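# Open the corridor door by its lever and leave it wide

## Task

Push the lever of the door set in the corridor wall downward, swing the door open by pulling until it passes 75 degrees, and leave it resting there. Letting the computer case fall means failure. Afterwards release the door and back away. The robot must not topple or be left leaning, and at the end it must be in contact with nothing.

## Robot and tools

ROBOT. A simulated Rainbow Robotics RB-Y1. It has a wheeled base with two drive wheels and two rear casters, so it drives forward or back and turns but cannot slide sideways. The base is 0.58 m wide, reaches 0.10 m ahead of the wheel axle and 0.57 m behind it, and sweeps a 0.58 m radius when turning in place. On top sit a torso (the leg folds at ankle, knee and hip), a head with a camera, and two 7-joint arms, each ending in a five-finger hand (left hand on the left arm, right on the right). A loose object may occasionally be nudged by the scene itself.

FRAMES. Base frame: origin on the floor between the drive wheels, x forward, y left, z up, metres. The left_hand and right_hand readings, the chest point and every "target" use this frame. The odometry frame is where the base frame was at the start; base_odometry counts wheel turns there (heading in rad, left positive, -3.142 to 3.142), so slips and bumps fool it. A hand point sits 0.045 m in front of the palm: its +z runs along straightened fingers, +y out of the palm, +x across the palm (right hand: away from the thumb; left hand: toward it). Printed hand positions drift more at long reach or under load.

move. Sends one action and returns state plus images from the cameras listed in "cameras" (head_camera, left_wrist_camera, right_wrist_camera, or "all"; [] for none; the "pictures" line gives their order; images may lag the state slightly). An action is "base" and/or "joints" (plus optional "min_time_s"), or "target" alone (plus optional "min_time_s"). With no action it just reports.
- base: a single object {x_m_s, turn_rad_s, for_s}. These are velocities held for a duration, not a place to reach. x_m_s is forward speed in m/s (magnitude 0.005 to 1.5, or 0; negative reverses); turn_rad_s is rad/s, positive turns left (magnitude 0.02 to 1.509, or 0); for_s is 0.1 to 5 s. Omitted velocities are 0. Distance is roughly speed times for_s; acceleration is 0.4 m/s² (turns 0.5 rad/s²), and coasting to a stop can take up to about 3 s.
- joints: one dictionary for the whole robot, keyed by joint name, each value an absolute target. Arm, head and torso values are radians within each joint's range (e.g. torso_squat_rad 0 to 1.2, torso_pitch_rad -0.2 to 1.4 with positive bowing forward, torso_yaw_rad -1.5 to 1.5 left positive, head_pan_rad -0.523 to 0.523, head_tilt_rad -0.35 to 1.57 with positive looking down, elbows -2.617 to 0.01 with negative bending). Left shoulder roll is 0 to 3.141 (positive lifts outward), right is -3.141 to 0 (negative lifts outward). Finger keys (little, ring, middle, index, thumb_turn, thumb_bend) use a scale from -1 closed to +1 open; <side>_hand_force_limit (-1 to 1, about 0 to 10 N, thumb 15 N) and <side>_hand_speed (-0.96 to 1) are settings. Both start at force 0 and speed -0.8 (slow). Combined torso limits also apply; breaking one leaves joints "off_target".
- target: one hand only per call: side ("left" or "right"), x, y, z in metres in the base frame (-3 to 3), and quat_wxyz in the format the hand lines print. This is an absolute pose of the hand point. It is solved into joint angles, so the hand moves on an arc; split long moves into short steps. It cannot start while an earlier move still runs.
- min_time_s: 0.1 to 8 s, the minimum duration of that action's arm, head and torso motions.
- blocking: true (default) waits until everything settles; false returns within about 0.5 s while motion continues. A later move overrides only the joints or base it names.

wait {seconds 0 to 10, cameras}: lets time pass with no new command; ends early once running moves settle. stop {cameras}: brakes all your motions; braked parts report "stopped" and may keep pressing. zoom_image {camera, region [x0, y0, x1, y1] in pixels, at most 504 by 504}: closer look at that camera's latest image. show_instructions: shows reference pages. finished_scene {scene: 1 optional}: ends the scene irreversibly; the door must already be held open past 75 degrees with the robot clear.

RESULTS. "move" reads "done" or the worst status. base_status / joint_status: done, moving, off_target, stopped, time_out, contact_stop (torso only), limit_stop_at_<name> (own-body guard; nothing is pushing), not_followed (arm collision check withheld it). Hand statuses: "reached" (within 10 mm and 2 degrees), "short" with the error, or "refused" with a reason. Any refusal or uncommanded stop cancels the remaining move, wait and finished_scene calls in that reply. on_its_own lists things you did not command. lidar_m: 12 distances in metres in 30-degree sectors, 1st straight ahead, counter-clockwise (4th left, 7th behind, 10th right), at 0.23 m height, "-" for nothing. motor_effort: wheel effort in percent (peak in brackets); large values at rest mean pushing on something. wheel_motors_off is 1 after a stalled wheel cut the motors for 2 s. <side>_hand_stopped_by gives six words (little, ring, middle, index, thumb_bend, thumb_turn): moving, target, force, stalled, fault. Finger loads are in N, positive when pushed open. Joint torques, external torques, wrist force/torque (raw, offset, hand axes) and motor temperatures help detect contact and heat; only changes of 5 °C or more are printed.

AVOID. Knocking over the computer case. Driving into the wall or door fast, which can tip the robot; the base never stops by itself on contact. Rapid bending or stops with arms stretched forward. Contact torque reaching joint limits (elbow 33.1, wrist joints 23, shoulders 64.4 N m), which freezes the robot 10 s. Arms hitting or squeezing each other: keep shoulder rolls about 0.5 rad outward when both reach forward. Holding arms stretched for long (heat stop at 80 °C). Slamming the door. Finish with hands off the door and the base clear of everything, upright.

Each tool is called after ">>>" in YAML: its name, and indented under it one key for each argument.

Reference images:

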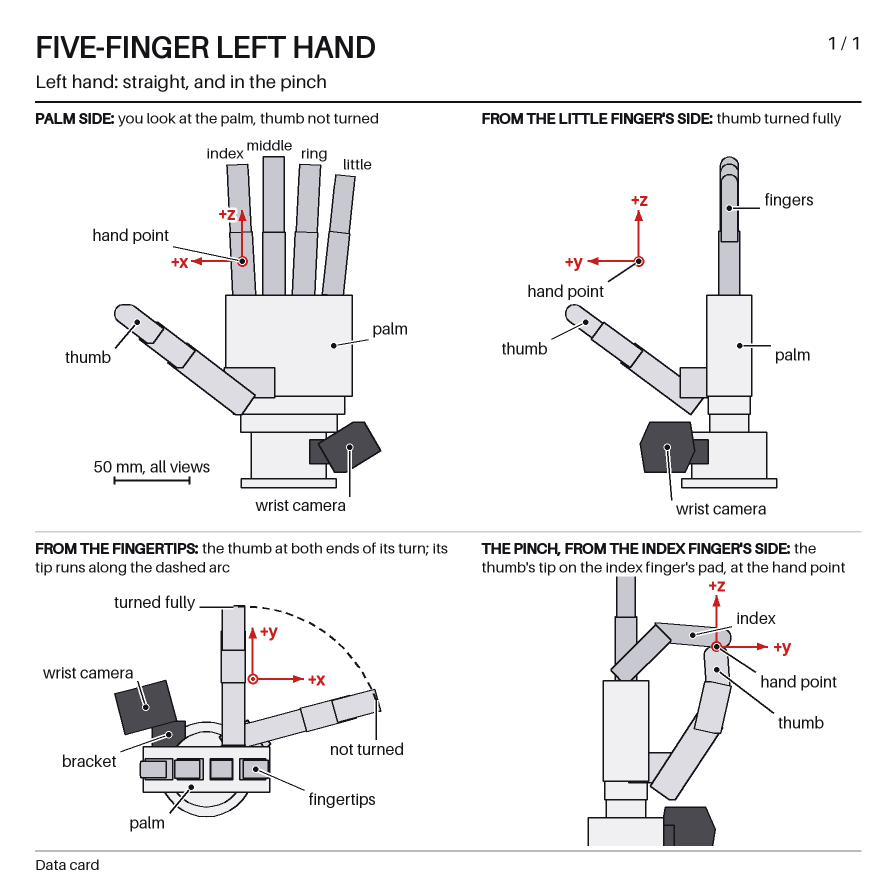

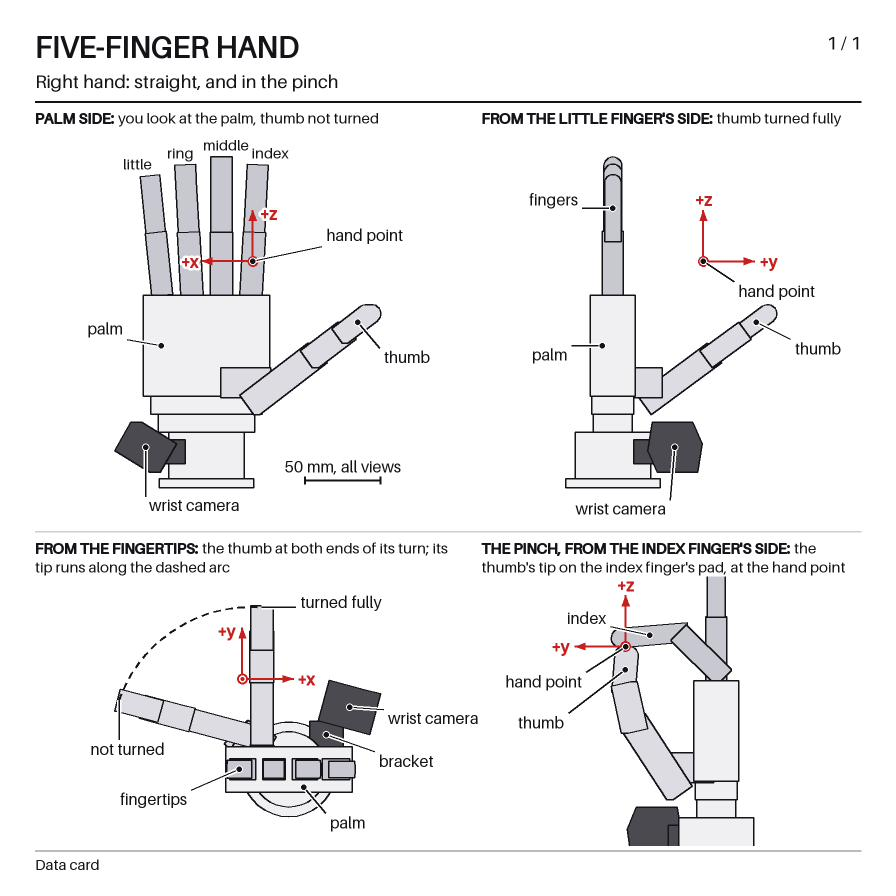

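## Session

>>> move:

Scene clock: 0.00 s.
Joint torques (N m): no reading
External joint torques (N m): no reading
Motor temperatures (°C): left_arm=[35 36 33 35 41 37 43] | right_arm=[33 34 39 37 38 34 37]
Wrist force (N): no reading
Wrist torque (N m): no reading
Wrist force, peak (N): no reading
base_odometry: x=+0.000 y=+0.000 heading=+0.000
lidar_m: 0.97 4.93 2.34 2.26 2.58 2.38 2.57 2.68 2.31 1.97 2.41 0.98
base_status: not commanded
joint_positions: torso_squat_rad=+0.350 torso_shift_rad=+0.000 torso_pitch_rad=+0.000 torso_yaw_rad=+0.000 left_shoulder_pitch_rad=+0.050 left_shoulder_roll_rad=+0.007 left_shoulder_yaw_rad=-0.030 left_elbow_rad=-0.223 left_forearm_roll_rad=+0.019 left_wrist_pitch_rad=-0.018 left_hand_roll_rad=-0.015 right_shoulder_pitch_rad=+0.031 right_shoulder_roll_rad=-0.013 right_shoulder_yaw_rad=-0.037 right_elbow_rad=-0.246 right_forearm_roll_rad=+0.026 right_wrist_pitch_rad=+0.020 right_hand_roll_rad=-0.004 head_pan_rad=+0.000 head_tilt_rad=+0.400 left_hand_little=+1.000 left_hand_ring=+1.000 left_hand_middle=+1.000 left_hand_index=+1.000 left_hand_thumb_turn=+1.000 left_hand_thumb_bend=+1.000 left_hand_force_limit=+0.000 left_hand_speed=-0.800 right_hand_little=+1.000 right_hand_ring=+1.000 right_hand_middle=+1.000 right_hand_index=+1.000 right_hand_thumb_turn=+1.000 right_hand_thumb_bend=+1.000 right_hand_force_limit=+0.000 right_hand_speed=-0.800
joint_status: not commanded
wheel_motors_off: 0
left_hand_stopped_by: target,target,target,target,target,target
right_hand_stopped_by: target,target,target,target,target,target
left_little_load_n: 0.0
left_ring_load_n: 0.0
left_middle_load_n: 0.0
left_index_load_n: 0.0
left_thumb_bend_load_n: 0.0
left_thumb_turn_load_n: 0.0
right_little_load_n: 0.0
right_ring_load_n: 0.0
right_middle_load_n: 0.0
right_index_load_n: 0.0
right_thumb_bend_load_n: 0.0
right_thumb_turn_load_n: 0.0
motor_effort: left_wheel=+2 right_wheel=+2
chest: x=-0.2280 y=+0.0003 z=+1.2475 quat_wxyz=(+1.000, +0.000, +0.000, +0.000) (m; base frame)
left_hand: x=-0.2014 y=+0.1936 z=+0.5095 quat_wxyz=(+0.070, -0.700, +0.707, -0.067) (m; base frame)
right_hand: x=-0.1845 y=-0.2049 z=+0.5107 quat_wxyz=(+0.061, -0.695, +0.712, -0.077) (m; base frame)
pictures: head_camera, left_wrist_camera, right_wrist_camera
Images, in order (width x height): head_camera 896x504, left_wrist_camera 504x504, right_wrist_camera 504x504.

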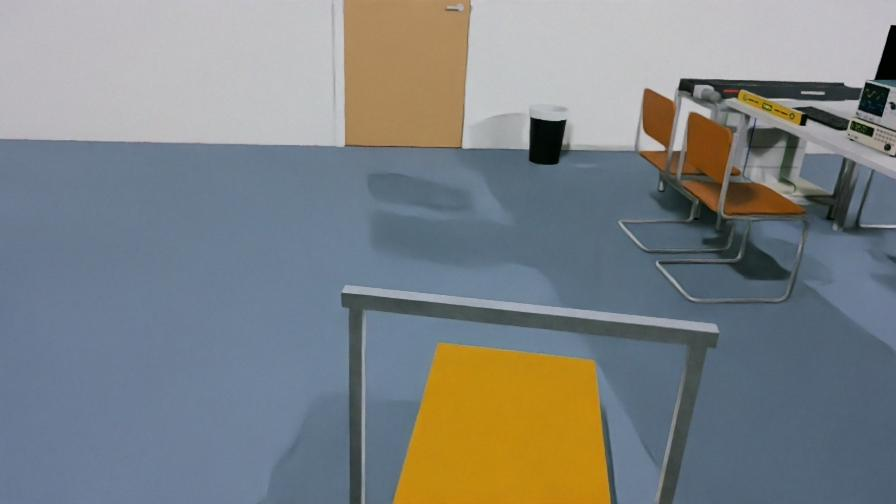

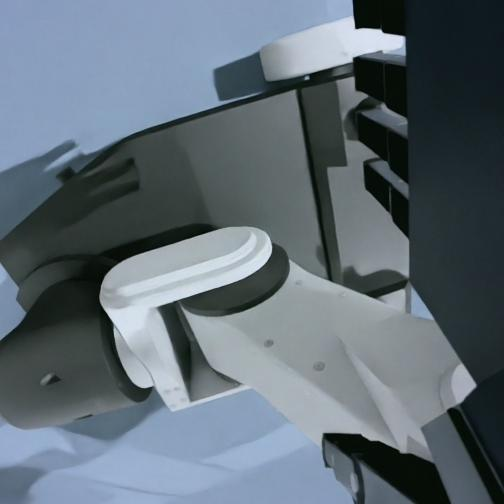

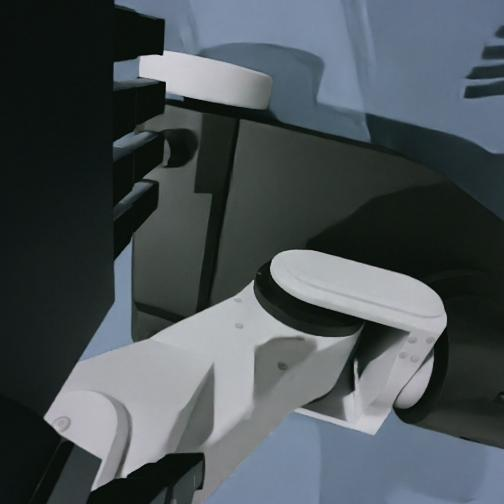

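>>> move:
  joints: {"head_tilt_rad": 0.0}
  cameras: ["head_camera"]

>>> move:
  joints: {"head_tilt_rad": 0.8}
  cameras: ["head_camera"]

>>> move:
  joints: {"head_tilt_rad": 0.4, "head_pan_rad": -0.52}
  cameras: ["head_camera"]

>>> move:
  joints: {"head_tilt_rad": 0.3, "head_pan_rad": 0.52}
  cameras: ["head_camera"]

Scene clock: 11.83 s.
Joint torques (N m): left_arm=[-1.14 1.26 -0.07 -0.26 -0.03 -0.66 0.06] | right_arm=[-2.51 -1.58 -0.44 -1.06 0.06 -0.59 0.03]
External joint torques (N m): left_arm=[0.07 1.08 -0.09 0.42 -0.04 -0.23 0.06] | right_arm=[-0.67 -0.63 -0.39 -0.06 0.02 -0.15 0.03]
Wrist force (N): left_arm=[1.4 2.8 11.0] | right_arm=[2.0 4.7 12.3]
Wrist torque (N m): left_arm=[-0.54 0.45 0.05] | right_arm=[-0.42 -1.12 0.84]
Wrist force, peak (N): left_arm=[1.8 3.3 11.3] | right_arm=[2.3 5.1 12.7]
move: done
base_odometry: x=+0.000 y=+0.000 heading=+0.000
lidar_m: 0.97 4.94 2.35 2.25 2.58 2.38 2.58 2.67 2.33 1.97 2.41 0.99
base_status: not commanded
joint_positions: torso_squat_rad=+0.350 torso_shift_rad=+0.000 torso_pitch_rad=+0.000 torso_yaw_rad=+0.000 left_shoulder_pitch_rad=+0.050 left_shoulder_roll_rad=+0.007 left_shoulder_yaw_rad=-0.030 left_elbow_rad=-0.223 left_forearm_roll_rad=+0.019 left_wrist_pitch_rad=-0.018 left_hand_roll_rad=-0.015 right_shoulder_pitch_rad=+0.031 right_shoulder_roll_rad=-0.013 right_shoulder_yaw_rad=-0.037 right_elbow_rad=-0.246 right_forearm_roll_rad=+0.026 right_wrist_pitch_rad=+0.020 right_hand_roll_rad=-0.004 head_pan_rad=+0.000 head_tilt_rad=+0.000 left_hand_little=+1.000 left_hand_ring=+1.000 left_hand_middle=+1.000 left_hand_index=+1.000 left_hand_thumb_turn=+1.000 left_hand_thumb_bend=+1.000 left_hand_force_limit=+0.000 left_hand_speed=-0.800 right_hand_little=+1.000 right_hand_ring=+1.000 right_hand_middle=+1.000 right_hand_index=+1.000 right_hand_thumb_turn=+1.000 right_hand_thumb_bend=+1.000 right_hand_force_limit=+0.000 right_hand_speed=-0.800
joint_status: all done
wheel_motors_off: 0
left_hand_stopped_by: target,target,target,target,target,target
right_hand_stopped_by: target,target,target,target,target,target
left_little_load_n: 0.0
left_ring_load_n: 0.0
left_middle_load_n: 0.0
left_index_load_n: 0.0
left_thumb_bend_load_n: 0.0
left_thumb_turn_load_n: 0.0
right_little_load_n: 0.0
right_ring_load_n: 0.0
right_middle_load_n: 0.0
right_index_load_n: 0.0
right_thumb_bend_load_n: -0.5
right_thumb_turn_load_n: 0.0
motor_effort: left_wheel=+2(2) right_wheel=+2(3)
chest: x=-0.2280 y=+0.0003 z=+1.2475 quat_wxyz=(+1.000, +0.000, +0.000, +0.000) (m; base frame)
left_hand: x=-0.2014 y=+0.1936 z=+0.5095 quat_wxyz=(+0.070, -0.700, +0.707, -0.067) (m; base frame)
right_hand: x=-0.1845 y=-0.2049 z=+0.5107 quat_wxyz=(+0.061, -0.695, +0.712, -0.077) (m; base frame)
pictures: head_camera
Images, in order (width x height): head_camera 896x504.

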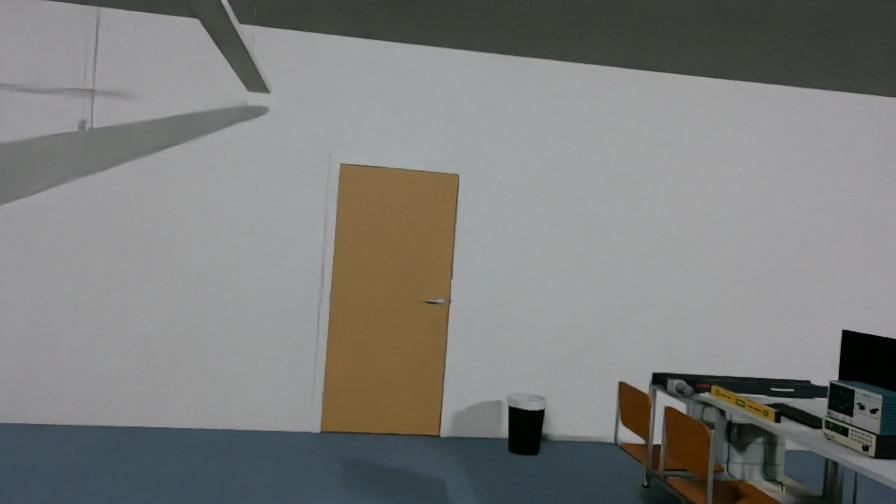

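Scene clock: 13.03 s.
Joint torques (N m): left_arm=[-1.13 0.68 0.32 -0.53 0.17 -0.66 -0.04] | right_arm=[-3.12 -1.86 -0.02 -1.11 0.15 -0.34 0.02]
External joint torques (N m): left_arm=[0.09 0.49 0.31 0.14 0.16 -0.22 -0.04] | right_arm=[-1.29 -0.9 0.04 -0.11 0.11 0.09 0.02]
Wrist force (N): left_arm=[1.5 2.7 11.0] | right_arm=[1.7 4.7 12.2]
Wrist torque (N m): left_arm=[-0.54 0.46 0.05] | right_arm=[-0.40 -1.12 0.81]
Wrist force, peak (N): left_arm=[1.7 2.5 11.4] | right_arm=[2.1 4.8 12.9]
move: done
base_odometry: x=+0.000 y=+0.000 heading=+0.000
lidar_m: 0.97 4.94 2.34 2.26 2.58 2.38 2.58 2.66 2.32 1.97 2.40 0.99
base_status: not commanded
joint_positions: torso_squat_rad=+0.350 torso_shift_rad=+0.000 torso_pitch_rad=+0.000 torso_yaw_rad=+0.000 left_shoulder_pitch_rad=+0.050 left_shoulder_roll_rad=+0.007 left_shoulder_yaw_rad=-0.030 left_elbow_rad=-0.223 left_forearm_roll_rad=+0.019 left_wrist_pitch_rad=-0.018 left_hand_roll_rad=-0.015 right_shoulder_pitch_rad=+0.031 right_shoulder_roll_rad=-0.013 right_shoulder_yaw_rad=-0.037 right_elbow_rad=-0.246 right_forearm_roll_rad=+0.026 right_wrist_pitch_rad=+0.020 right_hand_roll_rad=-0.004 head_pan_rad=+0.000 head_tilt_rad=+0.800 left_hand_little=+1.000 left_hand_ring=+1.000 left_hand_middle=+1.000 left_hand_index=+1.000 left_hand_thumb_turn=+1.000 left_hand_thumb_bend=+1.000 left_hand_force_limit=+0.000 left_hand_speed=-0.800 right_hand_little=+1.000 right_hand_ring=+1.000 right_hand_middle=+1.000 right_hand_index=+1.000 right_hand_thumb_turn=+1.000 right_hand_thumb_bend=+1.000 right_hand_force_limit=+0.000 right_hand_speed=-0.800
joint_status: all done
wheel_motors_off: 0
left_hand_stopped_by: target,target,target,target,target,target
right_hand_stopped_by: target,target,target,target,target,target
left_little_load_n: 0.0
left_ring_load_n: 0.0
left_middle_load_n: 0.0
left_index_load_n: 0.0
left_thumb_bend_load_n: 0.0
left_thumb_turn_load_n: -0.5
right_little_load_n: 0.0
right_ring_load_n: 0.0
right_middle_load_n: 0.0
right_index_load_n: 0.5
right_thumb_bend_load_n: 0.0
right_thumb_turn_load_n: 0.0
motor_effort: left_wheel=+2(2) right_wheel=+2(3)
chest: x=-0.2280 y=+0.0003 z=+1.2475 quat_wxyz=(+1.000, +0.000, +0.000, +0.000) (m; base frame)
left_hand: x=-0.2014 y=+0.1936 z=+0.5095 quat_wxyz=(+0.070, -0.700, +0.707, -0.067) (m; base frame)
right_hand: x=-0.1845 y=-0.2049 z=+0.5107 quat_wxyz=(+0.061, -0.695, +0.712, -0.077) (m; base frame)
pictures: head_camera
Images, in order (width x height): head_camera 896x504.

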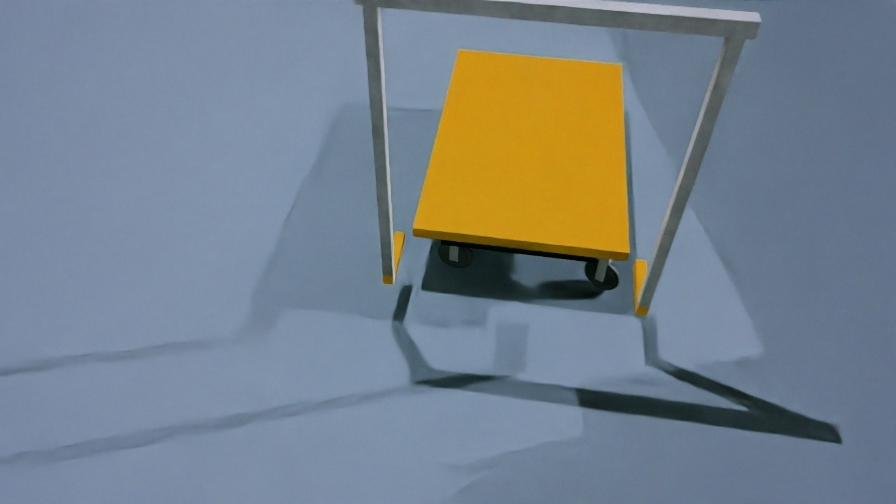

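Scene clock: 14.03 s.
Joint torques (N m): left_arm=[-1.47 0.48 0.64 -0.39 -0.22 -0.69 0.1] | right_arm=[-2.82 -1.4 -0.28 -0.92 0.01 -0.65 -0.22]
External joint torques (N m): left_arm=[-0.26 0.29 0.62 0.29 -0.23 -0.26 0.1] | right_arm=[-0.99 -0.44 -0.22 0.08 -0.03 -0.22 -0.22]
Wrist force (N): left_arm=[1.6 2.9 10.5] | right_arm=[1.3 5.3 12.4]
Wrist torque (N m): left_arm=[-0.49 0.39 0.05] | right_arm=[-0.33 -1.01 0.83]
Wrist force, peak (N): left_arm=[1.8 2.8 11.3] | right_arm=[2.1 4.7 12.8]
move: done
base_odometry: x=+0.000 y=+0.000 heading=+0.000
lidar_m: 0.97 4.94 2.34 2.26 2.59 2.38 2.57 2.68 2.32 1.98 2.41 0.99
base_status: not commanded
joint_positions: torso_squat_rad=+0.350 torso_shift_rad=+0.000 torso_pitch_rad=+0.000 torso_yaw_rad=+0.000 left_shoulder_pitch_rad=+0.050 left_shoulder_roll_rad=+0.007 left_shoulder_yaw_rad=-0.030 left_elbow_rad=-0.223 left_forearm_roll_rad=+0.019 left_wrist_pitch_rad=-0.018 left_hand_roll_rad=-0.015 right_shoulder_pitch_rad=+0.031 right_shoulder_roll_rad=-0.013 right_shoulder_yaw_rad=-0.037 right_elbow_rad=-0.246 right_forearm_roll_rad=+0.026 right_wrist_pitch_rad=+0.020 right_hand_roll_rad=-0.004 head_pan_rad=-0.520 head_tilt_rad=+0.400 left_hand_little=+1.000 left_hand_ring=+1.000 left_hand_middle=+1.000 left_hand_index=+1.000 left_hand_thumb_turn=+1.000 left_hand_thumb_bend=+1.000 left_hand_force_limit=+0.000 left_hand_speed=-0.800 right_hand_little=+1.000 right_hand_ring=+1.000 right_hand_middle=+1.000 right_hand_index=+1.000 right_hand_thumb_turn=+1.000 right_hand_thumb_bend=+1.000 right_hand_force_limit=+0.000 right_hand_speed=-0.800
joint_status: all done
wheel_motors_off: 0
left_hand_stopped_by: target,target,target,target,target,target
right_hand_stopped_by: target,target,target,target,target,target
left_little_load_n: 0.0
left_ring_load_n: 0.0
left_middle_load_n: 0.0
left_index_load_n: 0.0
left_thumb_bend_load_n: 0.0
left_thumb_turn_load_n: 0.0
right_little_load_n: -0.5
right_ring_load_n: 0.0
right_middle_load_n: 0.0
right_index_load_n: 0.0
right_thumb_bend_load_n: 0.0
right_thumb_turn_load_n: 0.0
motor_effort: left_wheel=+2(2) right_wheel=+2(3)
chest: x=-0.2280 y=+0.0003 z=+1.2475 quat_wxyz=(+1.000, +0.000, +0.000, +0.000) (m; base frame)
left_hand: x=-0.2014 y=+0.1936 z=+0.5095 quat_wxyz=(+0.070, -0.700, +0.707, -0.067) (m; base frame)
right_hand: x=-0.1845 y=-0.2049 z=+0.5107 quat_wxyz=(+0.061, -0.695, +0.712, -0.077) (m; base frame)
pictures: head_camera
Images, in order (width x height): head_camera 896x504.

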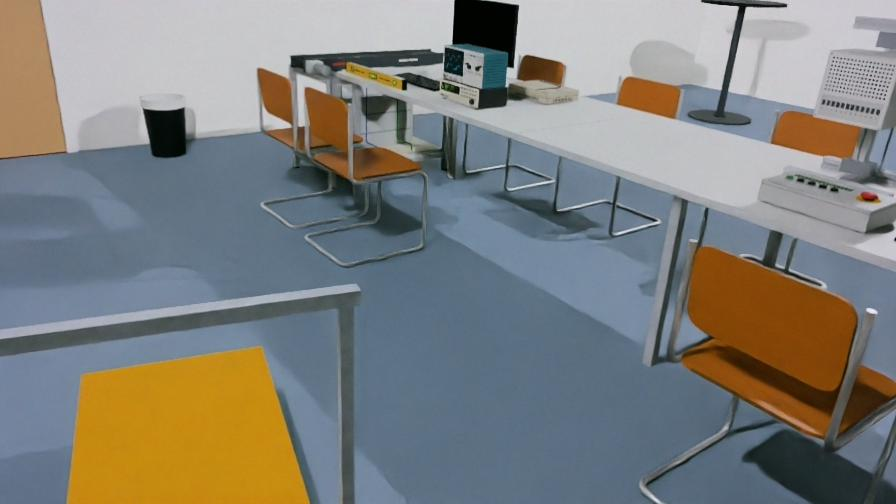

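Scene clock: 15.40 s.
Joint torques (N m): left_arm=[-2.1 0.73 0.12 -0.17 0.08 -0.44 0.02] | right_arm=[-2.95 -1.47 -0.34 -0.95 -0.06 -0.63 0.06]
External joint torques (N m): left_arm=[-0.88 0.55 0.1 0.5 0.07 0 0.02] | right_arm=[-1.12 -0.51 -0.28 0.05 -0.11 -0.2 0.06]
Wrist force (N): left_arm=[1.4 2.8 10.8] | right_arm=[1.8 4.5 12.7]
Wrist torque (N m): left_arm=[-0.55 0.46 0.05] | right_arm=[-0.50 -1.16 0.82]
Wrist force, peak (N): left_arm=[1.3 2.6 11.4] | right_arm=[2.1 5.0 12.8]
move: done
base_odometry: x=+0.000 y=+0.000 heading=+0.000
lidar_m: 0.98 4.93 2.35 2.26 2.58 2.38 2.57 2.67 2.31 1.97 2.40 0.99
base_status: not commanded
joint_positions: torso_squat_rad=+0.350 torso_shift_rad=+0.000 torso_pitch_rad=+0.000 torso_yaw_rad=+0.000 left_shoulder_pitch_rad=+0.050 left_shoulder_roll_rad=+0.007 left_shoulder_yaw_rad=-0.030 left_elbow_rad=-0.223 left_forearm_roll_rad=+0.019 left_wrist_pitch_rad=-0.018 left_hand_roll_rad=-0.015 right_shoulder_pitch_rad=+0.031 right_shoulder_roll_rad=-0.013 right_shoulder_yaw_rad=-0.037 right_elbow_rad=-0.246 right_forearm_roll_rad=+0.026 right_wrist_pitch_rad=+0.020 right_hand_roll_rad=-0.004 head_pan_rad=+0.520 head_tilt_rad=+0.300 left_hand_little=+1.000 left_hand_ring=+1.000 left_hand_middle=+1.000 left_hand_index=+1.000 left_hand_thumb_turn=+1.000 left_hand_thumb_bend=+1.000 left_hand_force_limit=+0.000 left_hand_speed=-0.800 right_hand_little=+1.000 right_hand_ring=+1.000 right_hand_middle=+1.000 right_hand_index=+1.000 right_hand_thumb_turn=+1.000 right_hand_thumb_bend=+1.000 right_hand_force_limit=+0.000 right_hand_speed=-0.800
joint_status: all done
wheel_motors_off: 0
left_hand_stopped_by: target,target,target,target,target,target
right_hand_stopped_by: target,target,target,target,target,target
left_little_load_n: 0.0
left_ring_load_n: 0.0
left_middle_load_n: 0.0
left_index_load_n: 0.0
left_thumb_bend_load_n: 0.0
left_thumb_turn_load_n: 0.0
right_little_load_n: 0.0
right_ring_load_n: 0.0
right_middle_load_n: 0.0
right_index_load_n: 0.0
right_thumb_bend_load_n: 0.0
right_thumb_turn_load_n: 0.0
motor_effort: left_wheel=+2(2) right_wheel=+2(2)
chest: x=-0.2280 y=+0.0003 z=+1.2475 quat_wxyz=(+1.000, +0.000, +0.000, +0.000) (m; base frame)
left_hand: x=-0.2014 y=+0.1936 z=+0.5095 quat_wxyz=(+0.070, -0.700, +0.707, -0.067) (m; base frame)
right_hand: x=-0.1845 y=-0.2049 z=+0.5107 quat_wxyz=(+0.061, -0.695, +0.712, -0.077) (m; base frame)
pictures: head_camera
Images, in order (width x height): head_camera 896x504.

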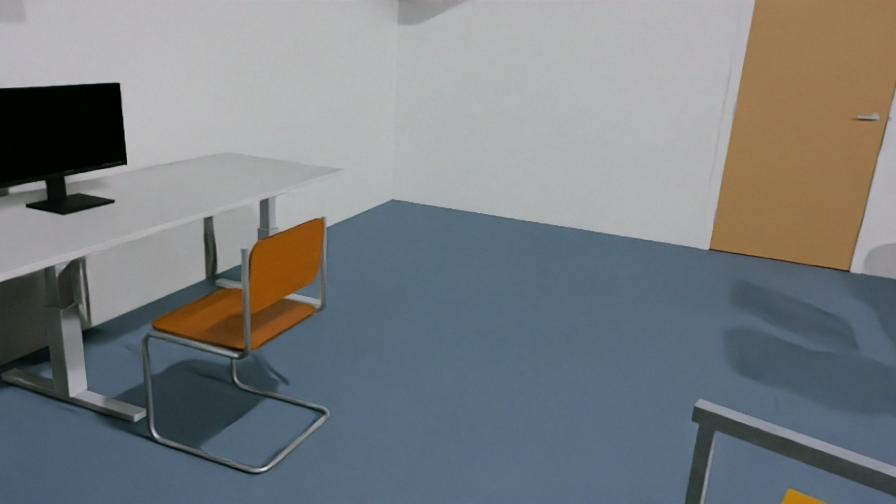

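>>> move:
  base: {"turn_rad_s": 0.5, "for_s": 1.6}
  joints: {"head_pan_rad": -0.3, "head_tilt_rad": 0.4}
  cameras: ["head_camera"]

Scene clock: 98.07 s.
Joint torques (N m): left_arm=[-1.57 0.74 0.13 -0.49 -0.13 -0.54 0.23] | right_arm=[-3.17 -1.69 -0.77 -0.59 0.07 -0.48 -0.19]
External joint torques (N m): left_arm=[-0.36 0.55 0.11 0.18 -0.14 -0.11 0.23] | right_arm=[-1.34 -0.74 -0.72 0.41 0.03 -0.05 -0.19]
Wrist force (N): left_arm=[1.1 2.7 10.5] | right_arm=[1.7 4.8 12.1]
Wrist torque (N m): left_arm=[-0.50 0.48 0.01] | right_arm=[-0.40 -1.14 0.84]
Wrist force, peak (N): left_arm=[1.4 2.6 11.4] | right_arm=[2.0 4.8 13.0]
move: done
base_odometry: x=+0.000 y=+0.000 heading=+0.799
lidar_m: 2.66 2.72 2.24 2.03 2.62 2.60 2.75 2.16 1.96 2.41 0.98 0.98
base_status: done (sent for 1.6 of 1.6 s)
joint_positions: torso_squat_rad=+0.350 torso_shift_rad=+0.000 torso_pitch_rad=+0.000 torso_yaw_rad=+0.000 left_shoulder_pitch_rad=+0.050 left_shoulder_roll_rad=+0.007 left_shoulder_yaw_rad=-0.030 left_elbow_rad=-0.223 left_forearm_roll_rad=+0.019 left_wrist_pitch_rad=-0.018 left_hand_roll_rad=-0.015 right_shoulder_pitch_rad=+0.031 right_shoulder_roll_rad=-0.013 right_shoulder_yaw_rad=-0.037 right_elbow_rad=-0.246 right_forearm_roll_rad=+0.026 right_wrist_pitch_rad=+0.020 right_hand_roll_rad=-0.004 head_pan_rad=-0.300 head_tilt_rad=+0.400 left_hand_little=+1.000 left_hand_ring=+1.000 left_hand_middle=+1.000 left_hand_index=+1.000 left_hand_thumb_turn=+1.000 left_hand_thumb_bend=+1.000 left_hand_force_limit=+0.000 left_hand_speed=-0.800 right_hand_little=+1.000 right_hand_ring=+1.000 right_hand_middle=+1.000 right_hand_index=+1.000 right_hand_thumb_turn=+1.000 right_hand_thumb_bend=+1.000 right_hand_force_limit=+0.000 right_hand_speed=-0.800
joint_status: all done
wheel_motors_off: 0
left_hand_stopped_by: target,target,target,target,target,target
right_hand_stopped_by: target,target,target,target,target,target
left_little_load_n: 0.0
left_ring_load_n: 0.0
left_middle_load_n: 0.0
left_index_load_n: 0.0
left_thumb_bend_load_n: 0.0
left_thumb_turn_load_n: 0.0
right_little_load_n: 0.0
right_ring_load_n: 0.0
right_middle_load_n: 0.0
right_index_load_n: 0.0
right_thumb_bend_load_n: 0.0
right_thumb_turn_load_n: -0.5
motor_effort: left_wheel=+2(26) right_wheel=+10(43)
chest: x=-0.2280 y=+0.0003 z=+1.2475 quat_wxyz=(+1.000, +0.000, +0.000, +0.000) (m; base frame)
left_hand: x=-0.2014 y=+0.1936 z=+0.5095 quat_wxyz=(+0.070, -0.700, +0.707, -0.067) (m; base frame)
right_hand: x=-0.1845 y=-0.2049 z=+0.5107 quat_wxyz=(+0.061, -0.695, +0.712, -0.077) (m; base frame)
pictures: head_camera
Images, in order (width x height): head_camera 896x504.

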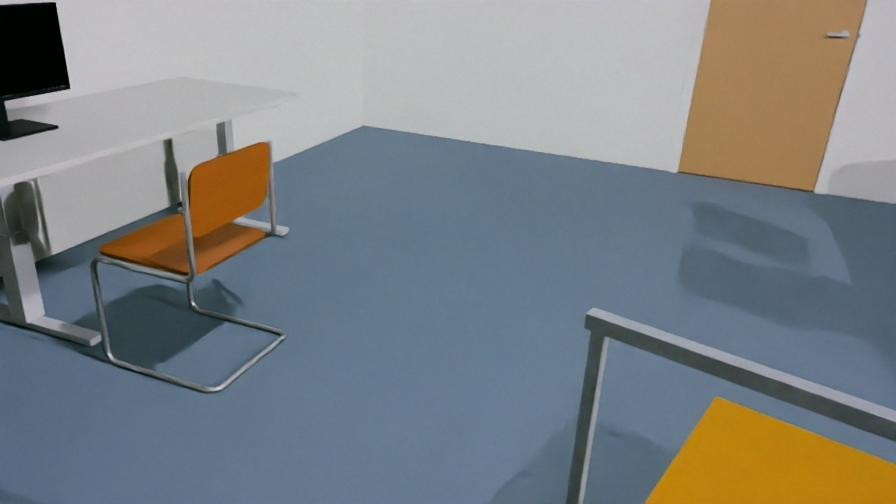

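>>> move:
  base: {"x_m_s": 0.4, "for_s": 3.1}

>>> move:
  base: {"turn_rad_s": -0.5, "for_s": 1.7}
  joints: {"head_pan_rad": 0.0, "head_tilt_rad": 0.2}
  cameras: ["head_camera"]

Scene clock: 108.37 s.
Joint torques (N m): left_arm=[-1.18 0.76 0.26 -0.42 0.17 -0.54 0.01] | right_arm=[-2.8 -1.16 -0.55 -0.86 0.03 -0.61 -0.27]
External joint torques (N m): left_arm=[0.04 0.57 0.24 0.25 0.16 -0.1 0.01] | right_arm=[-0.97 -0.2 -0.49 0.14 -0.01 -0.18 -0.27]
Wrist force (N): left_arm=[1.3 3.0 10.9] | right_arm=[1.6 4.9 12.1]
Wrist torque (N m): left_arm=[-0.51 0.46 0.04] | right_arm=[-0.37 -1.10 0.83]
Wrist force, peak (N): left_arm=[1.6 2.4 11.7] | right_arm=[1.8 4.7 13.0]
move: done
base_odometry: x=+0.864 y=+0.889 heading=+0.800
lidar_m: 2.35 1.61 2.04 1.69 2.73 3.60 3.93 3.30 0.65 0.82 4.22 4.22
base_status: done (sent for 3.1 of 3.1 s)
joint_positions: torso_squat_rad=+0.350 torso_shift_rad=+0.000 torso_pitch_rad=+0.000 torso_yaw_rad=+0.000 left_shoulder_pitch_rad=+0.049 left_shoulder_roll_rad=+0.007 left_shoulder_yaw_rad=-0.030 left_elbow_rad=-0.223 left_forearm_roll_rad=+0.019 left_wrist_pitch_rad=-0.018 left_hand_roll_rad=-0.015 right_shoulder_pitch_rad=+0.031 right_shoulder_roll_rad=-0.013 right_shoulder_yaw_rad=-0.037 right_elbow_rad=-0.246 right_forearm_roll_rad=+0.026 right_wrist_pitch_rad=+0.020 right_hand_roll_rad=-0.004 head_pan_rad=-0.300 head_tilt_rad=+0.400 left_hand_little=+1.000 left_hand_ring=+1.000 left_hand_middle=+1.000 left_hand_index=+1.000 left_hand_thumb_turn=+1.000 left_hand_thumb_bend=+1.000 left_hand_force_limit=+0.000 left_hand_speed=-0.800 right_hand_little=+1.000 right_hand_ring=+1.000 right_hand_middle=+1.000 right_hand_index=+1.000 right_hand_thumb_turn=+1.000 right_hand_thumb_bend=+1.000 right_hand_force_limit=+0.000 right_hand_speed=-0.800
joint_status: not commanded
wheel_motors_off: 0
left_hand_stopped_by: target,target,target,target,target,target
right_hand_stopped_by: target,target,target,target,target,target
left_little_load_n: 0.0
left_ring_load_n: 0.0
left_middle_load_n: 0.0
left_index_load_n: 0.0
left_thumb_bend_load_n: 0.0
left_thumb_turn_load_n: 0.0
right_little_load_n: 0.0
right_ring_load_n: 0.0
right_middle_load_n: -0.5
right_index_load_n: 0.0
right_thumb_bend_load_n: 0.0
right_thumb_turn_load_n: -0.5
motor_effort: left_wheel=+4(37) right_wheel=-6(48)
chest: x=-0.2280 y=+0.0003 z=+1.2475 quat_wxyz=(+1.000, +0.000, +0.000, +0.000) (m; base frame)
left_hand: x=-0.2014 y=+0.1936 z=+0.5095 quat_wxyz=(+0.070, -0.700, +0.707, -0.067) (m; base frame)
right_hand: x=-0.1844 y=-0.2049 z=+0.5107 quat_wxyz=(+0.061, -0.695, +0.712, -0.077) (m; base frame)
pictures: none

Scene clock: 111.40 s.
Joint torques (N m): left_arm=[-1.58 0.91 0.39 -0.52 0.07 -0.59 0.22] | right_arm=[-2.52 -1.68 -0.39 -1 0.02 -0.42 0.15]
External joint torques (N m): left_arm=[-0.36 0.73 0.37 0.15 0.06 -0.15 0.22] | right_arm=[-0.68 -0.72 -0.33 0 -0.02 0.02 0.15]
Wrist force (N): left_arm=[1.6 2.8 10.7] | right_arm=[1.7 4.8 11.9]
Wrist torque (N m): left_arm=[-0.50 0.41 0.06] | right_arm=[-0.34 -1.10 0.84]
Wrist force, peak (N): left_arm=[1.3 2.6 11.4] | right_arm=[2.0 4.8 13.0]
move: done
base_odometry: x=+0.864 y=+0.889 heading=-0.049
lidar_m: 4.22 3.98 1.44 1.22 1.68 1.84 3.58 3.59 4.21 0.64 0.73 1.01
base_status: done (sent for 1.7 of 1.7 s)
joint_positions: torso_squat_rad=+0.350 torso_shift_rad=+0.000 torso_pitch_rad=+0.000 torso_yaw_rad=+0.000 left_shoulder_pitch_rad=+0.049 left_shoulder_roll_rad=+0.007 left_shoulder_yaw_rad=-0.030 left_elbow_rad=-0.223 left_forearm_roll_rad=+0.019 left_wrist_pitch_rad=-0.018 left_hand_roll_rad=-0.015 right_shoulder_pitch_rad=+0.031 right_shoulder_roll_rad=-0.013 right_shoulder_yaw_rad=-0.037 right_elbow_rad=-0.246 right_forearm_roll_rad=+0.026 right_wrist_pitch_rad=+0.020 right_hand_roll_rad=-0.004 head_pan_rad=+0.000 head_tilt_rad=+0.200 left_hand_little=+1.000 left_hand_ring=+1.000 left_hand_middle=+1.000 left_hand_index=+1.000 left_hand_thumb_turn=+1.000 left_hand_thumb_bend=+1.000 left_hand_force_limit=+0.000 left_hand_speed=-0.800 right_hand_little=+1.000 right_hand_ring=+1.000 right_hand_middle=+1.000 right_hand_index=+1.000 right_hand_thumb_turn=+1.000 right_hand_thumb_bend=+1.000 right_hand_force_limit=+0.000 right_hand_speed=-0.800
joint_status: all done
wheel_motors_off: 0
left_hand_stopped_by: target,target,target,target,target,target
right_hand_stopped_by: target,target,target,target,target,target
left_little_load_n: 0.0
left_ring_load_n: 0.0
left_middle_load_n: 0.0
left_index_load_n: 0.0
left_thumb_bend_load_n: -0.5
left_thumb_turn_load_n: 0.0
right_little_load_n: 0.0
right_ring_load_n: 0.0
right_middle_load_n: 0.0
right_index_load_n: 0.0
right_thumb_bend_load_n: 0.0
right_thumb_turn_load_n: 0.0
motor_effort: left_wheel=+9(30) right_wheel=+2(45)
chest: x=-0.2280 y=+0.0004 z=+1.2475 quat_wxyz=(+1.000, +0.000, +0.000, +0.000) (m; base frame)
left_hand: x=-0.2014 y=+0.1936 z=+0.5095 quat_wxyz=(+0.070, -0.700, +0.707, -0.067) (m; base frame)
right_hand: x=-0.1844 y=-0.2049 z=+0.5107 quat_wxyz=(+0.061, -0.695, +0.712, -0.077) (m; base frame)
pictures: head_camera
Images, in order (width x height): head_camera 896x504.

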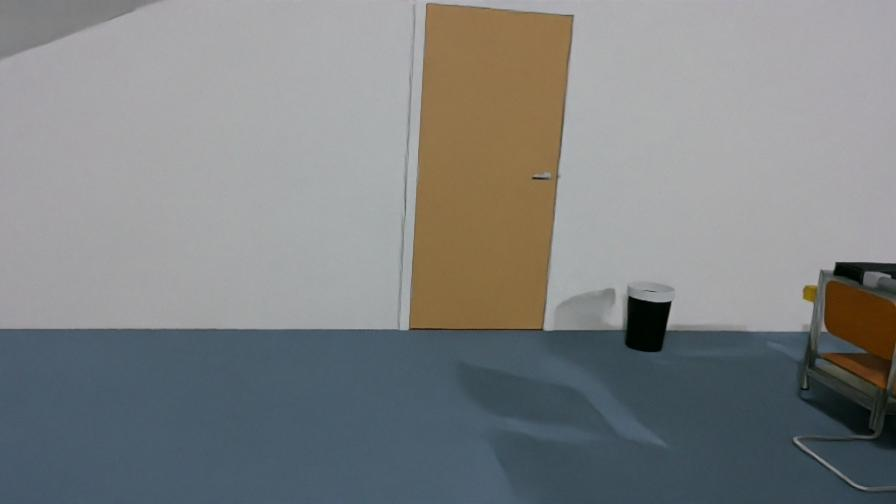

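>>> move:
  base: {"x_m_s": 0.5, "for_s": 3.0}
  joints: {"head_pan_rad": -0.5, "head_tilt_rad": 0.3}
  cameras: ["head_camera"]

>>> move:
  base: {"turn_rad_s": -0.5, "for_s": 1.36}
  joints: {"head_pan_rad": 0.0, "head_tilt_rad": 0.4}
  cameras: ["head_camera"]

Scene clock: 172.90 s.
Joint torques (N m): left_arm=[-1.11 0.95 0.41 -0.52 0.11 -0.62 0.12] | right_arm=[-2.25 -1.73 -0.64 -0.82 0.18 -0.77 -0.12]
External joint torques (N m): left_arm=[0.11 0.77 0.4 0.15 0.1 -0.18 0.12] | right_arm=[-0.42 -0.77 -0.59 0.18 0.14 -0.34 -0.12]
Wrist force (N): left_arm=[1.4 2.8 11.3] | right_arm=[1.6 5.3 12.0]
Wrist torque (N m): left_arm=[-0.57 0.47 0.06] | right_arm=[-0.32 -1.09 0.87]
Wrist force, peak (N): left_arm=[1.5 2.9 11.4] | right_arm=[2.4 5.2 13.0]
move: done
base_odometry: x=+2.362 y=+0.815 heading=-0.050
lidar_m: 2.76 2.77 2.74 1.94 1.56 2.84 3.64 0.99 0.79 2.72 2.42 2.87
base_status: done (sent for 3 of 3 s)
joint_positions: torso_squat_rad=+0.350 torso_shift_rad=+0.000 torso_pitch_rad=+0.000 torso_yaw_rad=+0.000 left_shoulder_pitch_rad=+0.049 left_shoulder_roll_rad=+0.007 left_shoulder_yaw_rad=-0.030 left_elbow_rad=-0.223 left_forearm_roll_rad=+0.019 left_wrist_pitch_rad=-0.018 left_hand_roll_rad=-0.015 right_shoulder_pitch_rad=+0.031 right_shoulder_roll_rad=-0.013 right_shoulder_yaw_rad=-0.037 right_elbow_rad=-0.246 right_forearm_roll_rad=+0.026 right_wrist_pitch_rad=+0.020 right_hand_roll_rad=-0.004 head_pan_rad=-0.500 head_tilt_rad=+0.300 left_hand_little=+1.000 left_hand_ring=+1.000 left_hand_middle=+1.000 left_hand_index=+1.000 left_hand_thumb_turn=+1.000 left_hand_thumb_bend=+1.000 left_hand_force_limit=+0.000 left_hand_speed=-0.800 right_hand_little=+1.000 right_hand_ring=+1.000 right_hand_middle=+1.000 right_hand_index=+1.000 right_hand_thumb_turn=+1.000 right_hand_thumb_bend=+1.000 right_hand_force_limit=+0.000 right_hand_speed=-0.800
joint_status: all done
wheel_motors_off: 0
left_hand_stopped_by: target,target,target,target,target,target
right_hand_stopped_by: target,target,target,target,target,target
left_little_load_n: 0.0
left_ring_load_n: 0.0
left_middle_load_n: 0.0
left_index_load_n: 0.0
left_thumb_bend_load_n: 0.0
left_thumb_turn_load_n: 0.0
right_little_load_n: 0.0
right_ring_load_n: 0.0
right_middle_load_n: 0.0
right_index_load_n: 0.0
right_thumb_bend_load_n: -0.5
right_thumb_turn_load_n: 0.0
motor_effort: left_wheel=-4(41) right_wheel=+6(52)
chest: x=-0.2280 y=+0.0004 z=+1.2475 quat_wxyz=(+1.000, +0.000, +0.000, +0.000) (m; base frame)
left_hand: x=-0.2013 y=+0.1936 z=+0.5095 quat_wxyz=(+0.070, -0.700, +0.707, -0.067) (m; base frame)
right_hand: x=-0.1844 y=-0.2049 z=+0.5107 quat_wxyz=(+0.061, -0.695, +0.712, -0.078) (m; base frame)
pictures: head_camera
Images, in order (width x height): head_camera 896x504.

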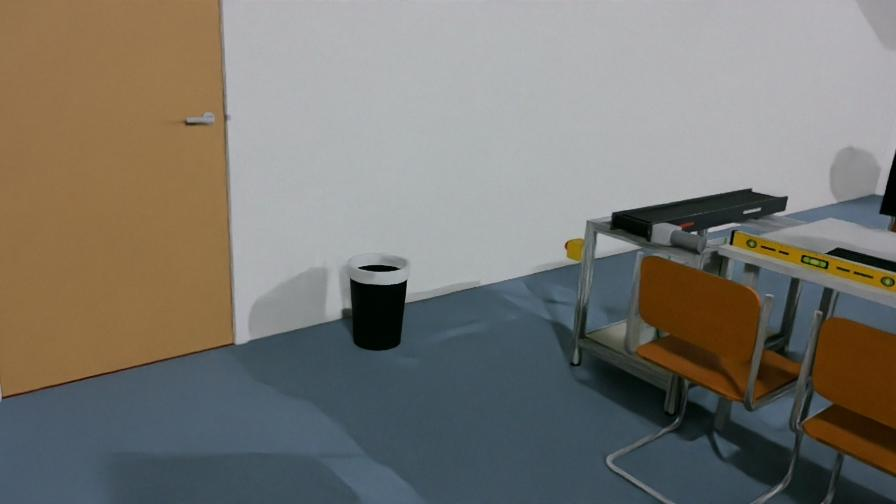

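Scene clock: 175.60 s.
Joint torques (N m): left_arm=[-1.19 0.69 0.37 -0.06 -0.14 -0.61 0.12] | right_arm=[-2.82 -1.81 -0.84 -1.07 0.07 -0.49 -0.02]
External joint torques (N m): left_arm=[0.03 0.52 0.35 0.62 -0.15 -0.17 0.11] | right_arm=[-0.98 -0.85 -0.78 -0.07 0.03 -0.06 -0.02]
Wrist force (N): left_arm=[1.6 3.0 11.2] | right_arm=[1.8 4.6 12.0]
Wrist torque (N m): left_arm=[-0.51 0.43 0.06] | right_arm=[-0.44 -1.10 0.81]
Wrist force, peak (N): left_arm=[1.1 2.8 11.5] | right_arm=[1.8 4.8 13.0]
move: done
base_odometry: x=+2.362 y=+0.815 heading=-0.733
lidar_m: 2.59 2.80 2.75 2.99 1.93 1.55 2.09 3.09 1.17 0.78 0.90 2.38
base_status: done (sent for 1.37 of 1.37 s)
joint_positions: torso_squat_rad=+0.350 torso_shift_rad=+0.000 torso_pitch_rad=+0.000 torso_yaw_rad=+0.000 left_shoulder_pitch_rad=+0.049 left_shoulder_roll_rad=+0.007 left_shoulder_yaw_rad=-0.030 left_elbow_rad=-0.223 left_forearm_roll_rad=+0.019 left_wrist_pitch_rad=-0.018 left_hand_roll_rad=-0.015 right_shoulder_pitch_rad=+0.031 right_shoulder_roll_rad=-0.013 right_shoulder_yaw_rad=-0.037 right_elbow_rad=-0.246 right_forearm_roll_rad=+0.026 right_wrist_pitch_rad=+0.020 right_hand_roll_rad=-0.004 head_pan_rad=+0.000 head_tilt_rad=+0.400 left_hand_little=+1.000 left_hand_ring=+1.000 left_hand_middle=+1.000 left_hand_index=+1.000 left_hand_thumb_turn=+1.000 left_hand_thumb_bend=+1.000 left_hand_force_limit=+0.000 left_hand_speed=-0.800 right_hand_little=+1.000 right_hand_ring=+1.000 right_hand_middle=+1.000 right_hand_index=+1.000 right_hand_thumb_turn=+1.000 right_hand_thumb_bend=+1.000 right_hand_force_limit=+0.000 right_hand_speed=-0.800
joint_status: all done
wheel_motors_off: 0
left_hand_stopped_by: target,target,target,target,target,target
right_hand_stopped_by: target,target,target,target,target,target
left_little_load_n: 0.0
left_ring_load_n: 0.0
left_middle_load_n: 0.0
left_index_load_n: 0.0
left_thumb_bend_load_n: 0.0
left_thumb_turn_load_n: 0.0
right_little_load_n: 0.0
right_ring_load_n: 0.0
right_middle_load_n: 0.0
right_index_load_n: 0.0
right_thumb_bend_load_n: 0.0
right_thumb_turn_load_n: 0.0
motor_effort: left_wheel=+7(37) right_wheel=+3(46)
chest: x=-0.2280 y=+0.0004 z=+1.2475 quat_wxyz=(+1.000, +0.000, +0.000, +0.000) (m; base frame)
left_hand: x=-0.2013 y=+0.1936 z=+0.5095 quat_wxyz=(+0.070, -0.700, +0.707, -0.067) (m; base frame)
right_hand: x=-0.1844 y=-0.2049 z=+0.5107 quat_wxyz=(+0.061, -0.695, +0.712, -0.078) (m; base frame)
pictures: head_camera
Images, in order (width x height): head_camera 896x504.

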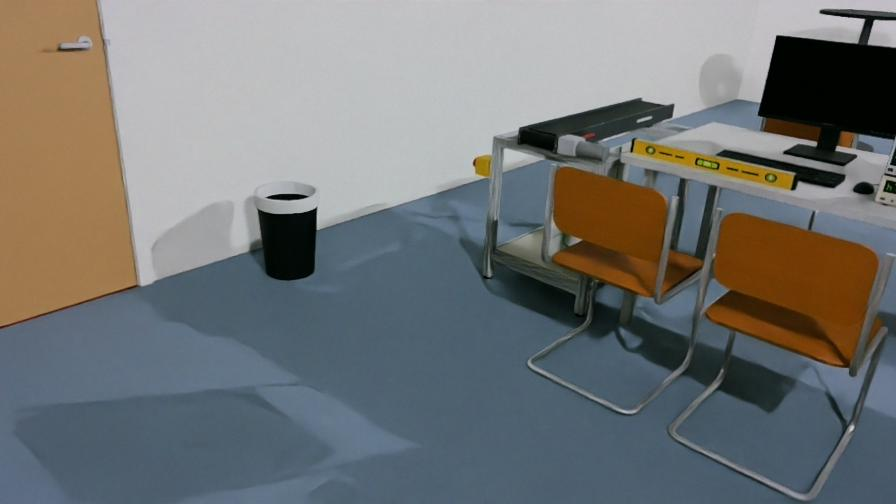

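>>> move:
  base: {"turn_rad_s": 0.3, "for_s": 0.5}

>>> move:
  base: {"x_m_s": 0.5, "for_s": 3.7}

>>> move:
  base: {"turn_rad_s": 0.5, "for_s": 1.48}
  joints: {"head_pan_rad": 0.0, "head_tilt_rad": 0.3}
  cameras: ["head_camera"]

Scene clock: 201.57 s.
Joint torques (N m): left_arm=[-1.16 0.87 0.08 -0.28 -0.16 -0.55 0.15] | right_arm=[-2.29 -1.23 -0.9 -1.31 0.09 -0.59 -0.16]
External joint torques (N m): left_arm=[0.06 0.69 0.06 0.39 -0.17 -0.11 0.15] | right_arm=[-0.45 -0.27 -0.85 -0.31 0.05 -0.15 -0.15]
Wrist force (N): left_arm=[1.4 2.6 11.0] | right_arm=[1.7 4.4 12.2]
Wrist torque (N m): left_arm=[-0.55 0.47 0.04] | right_arm=[-0.48 -1.12 0.85]
Wrist force, peak (N): left_arm=[1.5 2.9 11.5] | right_arm=[2.2 4.8 12.8]
move: done
base_odometry: x=+2.362 y=+0.815 heading=-0.608
lidar_m: 2.87 2.76 2.77 2.82 1.94 2.09 2.79 4.76 1.01 0.78 2.72 2.31
base_status: done (sent for 0.5 of 0.5 s)
joint_positions: torso_squat_rad=+0.350 torso_shift_rad=+0.000 torso_pitch_rad=+0.000 torso_yaw_rad=+0.000 left_shoulder_pitch_rad=+0.049 left_shoulder_roll_rad=+0.007 left_shoulder_yaw_rad=-0.030 left_elbow_rad=-0.223 left_forearm_roll_rad=+0.019 left_wrist_pitch_rad=-0.018 left_hand_roll_rad=-0.015 right_shoulder_pitch_rad=+0.031 right_shoulder_roll_rad=-0.013 right_shoulder_yaw_rad=-0.037 right_elbow_rad=-0.246 right_forearm_roll_rad=+0.026 right_wrist_pitch_rad=+0.020 right_hand_roll_rad=-0.004 head_pan_rad=+0.000 head_tilt_rad=+0.400 left_hand_little=+1.000 left_hand_ring=+1.000 left_hand_middle=+1.000 left_hand_index=+1.000 left_hand_thumb_turn=+1.000 left_hand_thumb_bend=+1.000 left_hand_force_limit=+0.000 left_hand_speed=-0.800 right_hand_little=+1.000 right_hand_ring=+1.000 right_hand_middle=+1.000 right_hand_index=+1.000 right_hand_thumb_turn=+1.000 right_hand_thumb_bend=+1.000 right_hand_force_limit=+0.000 right_hand_speed=-0.800
joint_status: not commanded
wheel_motors_off: 0
left_hand_stopped_by: target,target,target,target,target,target
right_hand_stopped_by: target,target,target,target,target,target
left_little_load_n: 0.0
left_ring_load_n: 0.0
left_middle_load_n: 0.0
left_index_load_n: -0.5
left_thumb_bend_load_n: 0.0
left_thumb_turn_load_n: 0.0
right_little_load_n: 0.0
right_ring_load_n: 0.0
right_middle_load_n: 0.0
right_index_load_n: 0.0
right_thumb_bend_load_n: 0.0
right_thumb_turn_load_n: 0.0
motor_effort: left_wheel=-8(26) right_wheel=-2(24)
chest: x=-0.2280 y=+0.0003 z=+1.2475 quat_wxyz=(+1.000, +0.000, +0.000, +0.000) (m; base frame)
left_hand: x=-0.2013 y=+0.1936 z=+0.5095 quat_wxyz=(+0.070, -0.700, +0.707, -0.067) (m; base frame)
right_hand: x=-0.1844 y=-0.2049 z=+0.5107 quat_wxyz=(+0.062, -0.695, +0.712, -0.077) (m; base frame)
pictures: none

Scene clock: 206.80 s.
Joint torques (N m): left_arm=[-1.17 0.66 0.02 -0.16 -0.08 -0.56 0.26] | right_arm=[-2.7 -0.8 -0.87 -0.78 -0.1 -0.54 -0.14]
External joint torques (N m): left_arm=[0.05 0.48 0 0.52 -0.1 -0.13 0.26] | right_arm=[-0.87 0.16 -0.82 0.21 -0.14 -0.1 -0.14]
Wrist force (N): left_arm=[1.3 2.5 11.2] | right_arm=[1.6 4.5 12.5]
Wrist torque (N m): left_arm=[-0.60 0.49 0.05] | right_arm=[-0.48 -1.10 0.85]
Wrist force, peak (N): left_arm=[1.4 3.4 11.5] | right_arm=[2.0 4.6 13.1]
move: done
base_odometry: x=+3.879 y=-0.244 heading=-0.609
lidar_m: 1.71 1.10 1.46 1.72 2.97 3.34 4.31 1.93 2.74 1.21 0.99 1.12
base_status: done (sent for 3.7 of 3.7 s)
joint_positions: torso_squat_rad=+0.350 torso_shift_rad=+0.000 torso_pitch_rad=+0.000 torso_yaw_rad=+0.000 left_shoulder_pitch_rad=+0.049 left_shoulder_roll_rad=+0.007 left_shoulder_yaw_rad=-0.030 left_elbow_rad=-0.223 left_forearm_roll_rad=+0.019 left_wrist_pitch_rad=-0.018 left_hand_roll_rad=-0.015 right_shoulder_pitch_rad=+0.031 right_shoulder_roll_rad=-0.013 right_shoulder_yaw_rad=-0.037 right_elbow_rad=-0.246 right_forearm_roll_rad=+0.026 right_wrist_pitch_rad=+0.020 right_hand_roll_rad=-0.004 head_pan_rad=+0.000 head_tilt_rad=+0.400 left_hand_little=+1.000 left_hand_ring=+1.000 left_hand_middle=+1.000 left_hand_index=+1.000 left_hand_thumb_turn=+1.000 left_hand_thumb_bend=+1.000 left_hand_force_limit=+0.000 left_hand_speed=-0.800 right_hand_little=+1.000 right_hand_ring=+1.000 right_hand_middle=+1.000 right_hand_index=+1.000 right_hand_thumb_turn=+1.000 right_hand_thumb_bend=+1.000 right_hand_force_limit=+0.000 right_hand_speed=-0.800
joint_status: not commanded
wheel_motors_off: 0
left_hand_stopped_by: target,target,target,target,target,target
right_hand_stopped_by: target,target,target,target,target,target
left_little_load_n: 0.0
left_ring_load_n: -0.5
left_middle_load_n: 0.0
left_index_load_n: 0.0
left_thumb_bend_load_n: -0.5
left_thumb_turn_load_n: 0.0
right_little_load_n: 0.0
right_ring_load_n: 0.0
right_middle_load_n: 0.0
right_index_load_n: 0.0
right_thumb_bend_load_n: 0.0
right_thumb_turn_load_n: 0.0
motor_effort: left_wheel=-12(34) right_wheel=+12(59)
chest: x=-0.2280 y=+0.0003 z=+1.2475 quat_wxyz=(+1.000, +0.000, +0.000, +0.000) (m; base frame)
left_hand: x=-0.2013 y=+0.1936 z=+0.5095 quat_wxyz=(+0.070, -0.700, +0.707, -0.067) (m; base frame)
right_hand: x=-0.1844 y=-0.2049 z=+0.5107 quat_wxyz=(+0.062, -0.695, +0.712, -0.077) (m; base frame)
pictures: none

Scene clock: 209.60 s.
Joint torques (N m): left_arm=[-0.58 0.85 -0.12 -0.46 0.09 -0.56 0.18] | right_arm=[-2.36 -1.07 -0.91 -0.96 -0.02 -0.54 0.17]
External joint torques (N m): left_arm=[0.64 0.66 -0.14 0.22 0.08 -0.13 0.18] | right_arm=[-0.53 -0.12 -0.85 0.04 -0.06 -0.11 0.17]
Wrist force (N): left_arm=[1.3 2.6 11.0] | right_arm=[2.1 4.8 11.6]
Wrist torque (N m): left_arm=[-0.56 0.49 0.05] | right_arm=[-0.38 -1.16 0.86]
Wrist force, peak (N): left_arm=[1.8 3.0 11.3] | right_arm=[2.0 4.9 12.9]
move: done
base_odometry: x=+3.879 y=-0.244 heading=+0.123
lidar_m: 1.11 1.50 1.98 3.74 3.34 4.68 1.93 1.51 1.13 1.00 1.12 1.10
base_status: done (sent for 1.47 of 1.47 s)
joint_positions: torso_squat_rad=+0.350 torso_shift_rad=+0.000 torso_pitch_rad=+0.000 torso_yaw_rad=+0.000 left_shoulder_pitch_rad=+0.049 left_shoulder_roll_rad=+0.007 left_shoulder_yaw_rad=-0.030 left_elbow_rad=-0.223 left_forearm_roll_rad=+0.019 left_wrist_pitch_rad=-0.018 left_hand_roll_rad=-0.015 right_shoulder_pitch_rad=+0.031 right_shoulder_roll_rad=-0.013 right_shoulder_yaw_rad=-0.037 right_elbow_rad=-0.246 right_forearm_roll_rad=+0.026 right_wrist_pitch_rad=+0.020 right_hand_roll_rad=-0.004 head_pan_rad=+0.000 head_tilt_rad=+0.300 left_hand_little=+1.000 left_hand_ring=+1.000 left_hand_middle=+1.000 left_hand_index=+1.000 left_hand_thumb_turn=+1.000 left_hand_thumb_bend=+1.000 left_hand_force_limit=+0.000 left_hand_speed=-0.800 right_hand_little=+1.000 right_hand_ring=+1.000 right_hand_middle=+1.000 right_hand_index=+1.000 right_hand_thumb_turn=+1.000 right_hand_thumb_bend=+1.000 right_hand_force_limit=+0.000 right_hand_speed=-0.800
joint_status: all done
wheel_motors_off: 0
left_hand_stopped_by: target,target,target,target,target,target
right_hand_stopped_by: target,target,target,target,target,target
left_little_load_n: 0.0
left_ring_load_n: 0.0
left_middle_load_n: 0.0
left_index_load_n: 0.0
left_thumb_bend_load_n: 0.0
left_thumb_turn_load_n: 0.0
right_little_load_n: 0.0
right_ring_load_n: 0.0
right_middle_load_n: 0.0
right_index_load_n: 0.0
right_thumb_bend_load_n: 0.0
right_thumb_turn_load_n: 0.0
motor_effort: left_wheel=+2(37) right_wheel=+13(48)
chest: x=-0.2280 y=+0.0003 z=+1.2475 quat_wxyz=(+1.000, +0.000, +0.000, +0.000) (m; base frame)
left_hand: x=-0.2013 y=+0.1936 z=+0.5095 quat_wxyz=(+0.070, -0.700, +0.707, -0.067) (m; base frame)
right_hand: x=-0.1844 y=-0.2049 z=+0.5107 quat_wxyz=(+0.061, -0.695, +0.712, -0.077) (m; base frame)
pictures: head_camera
Images, in order (width x height): head_camera 896x504.

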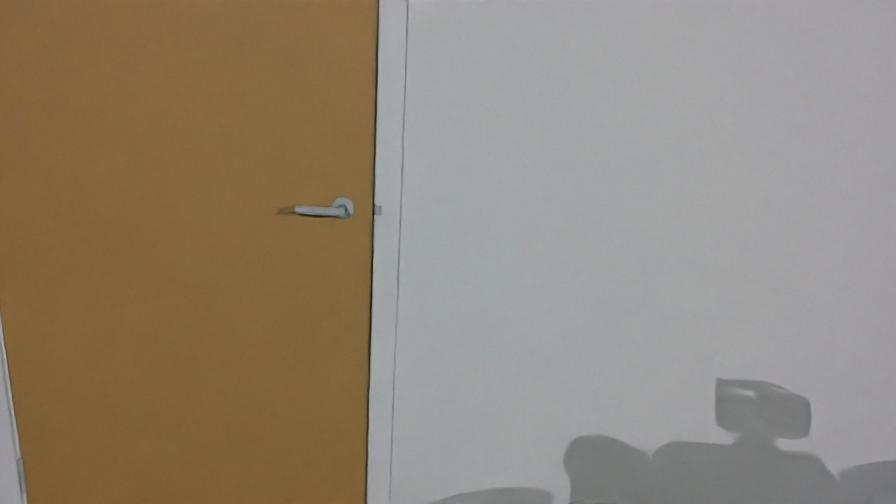

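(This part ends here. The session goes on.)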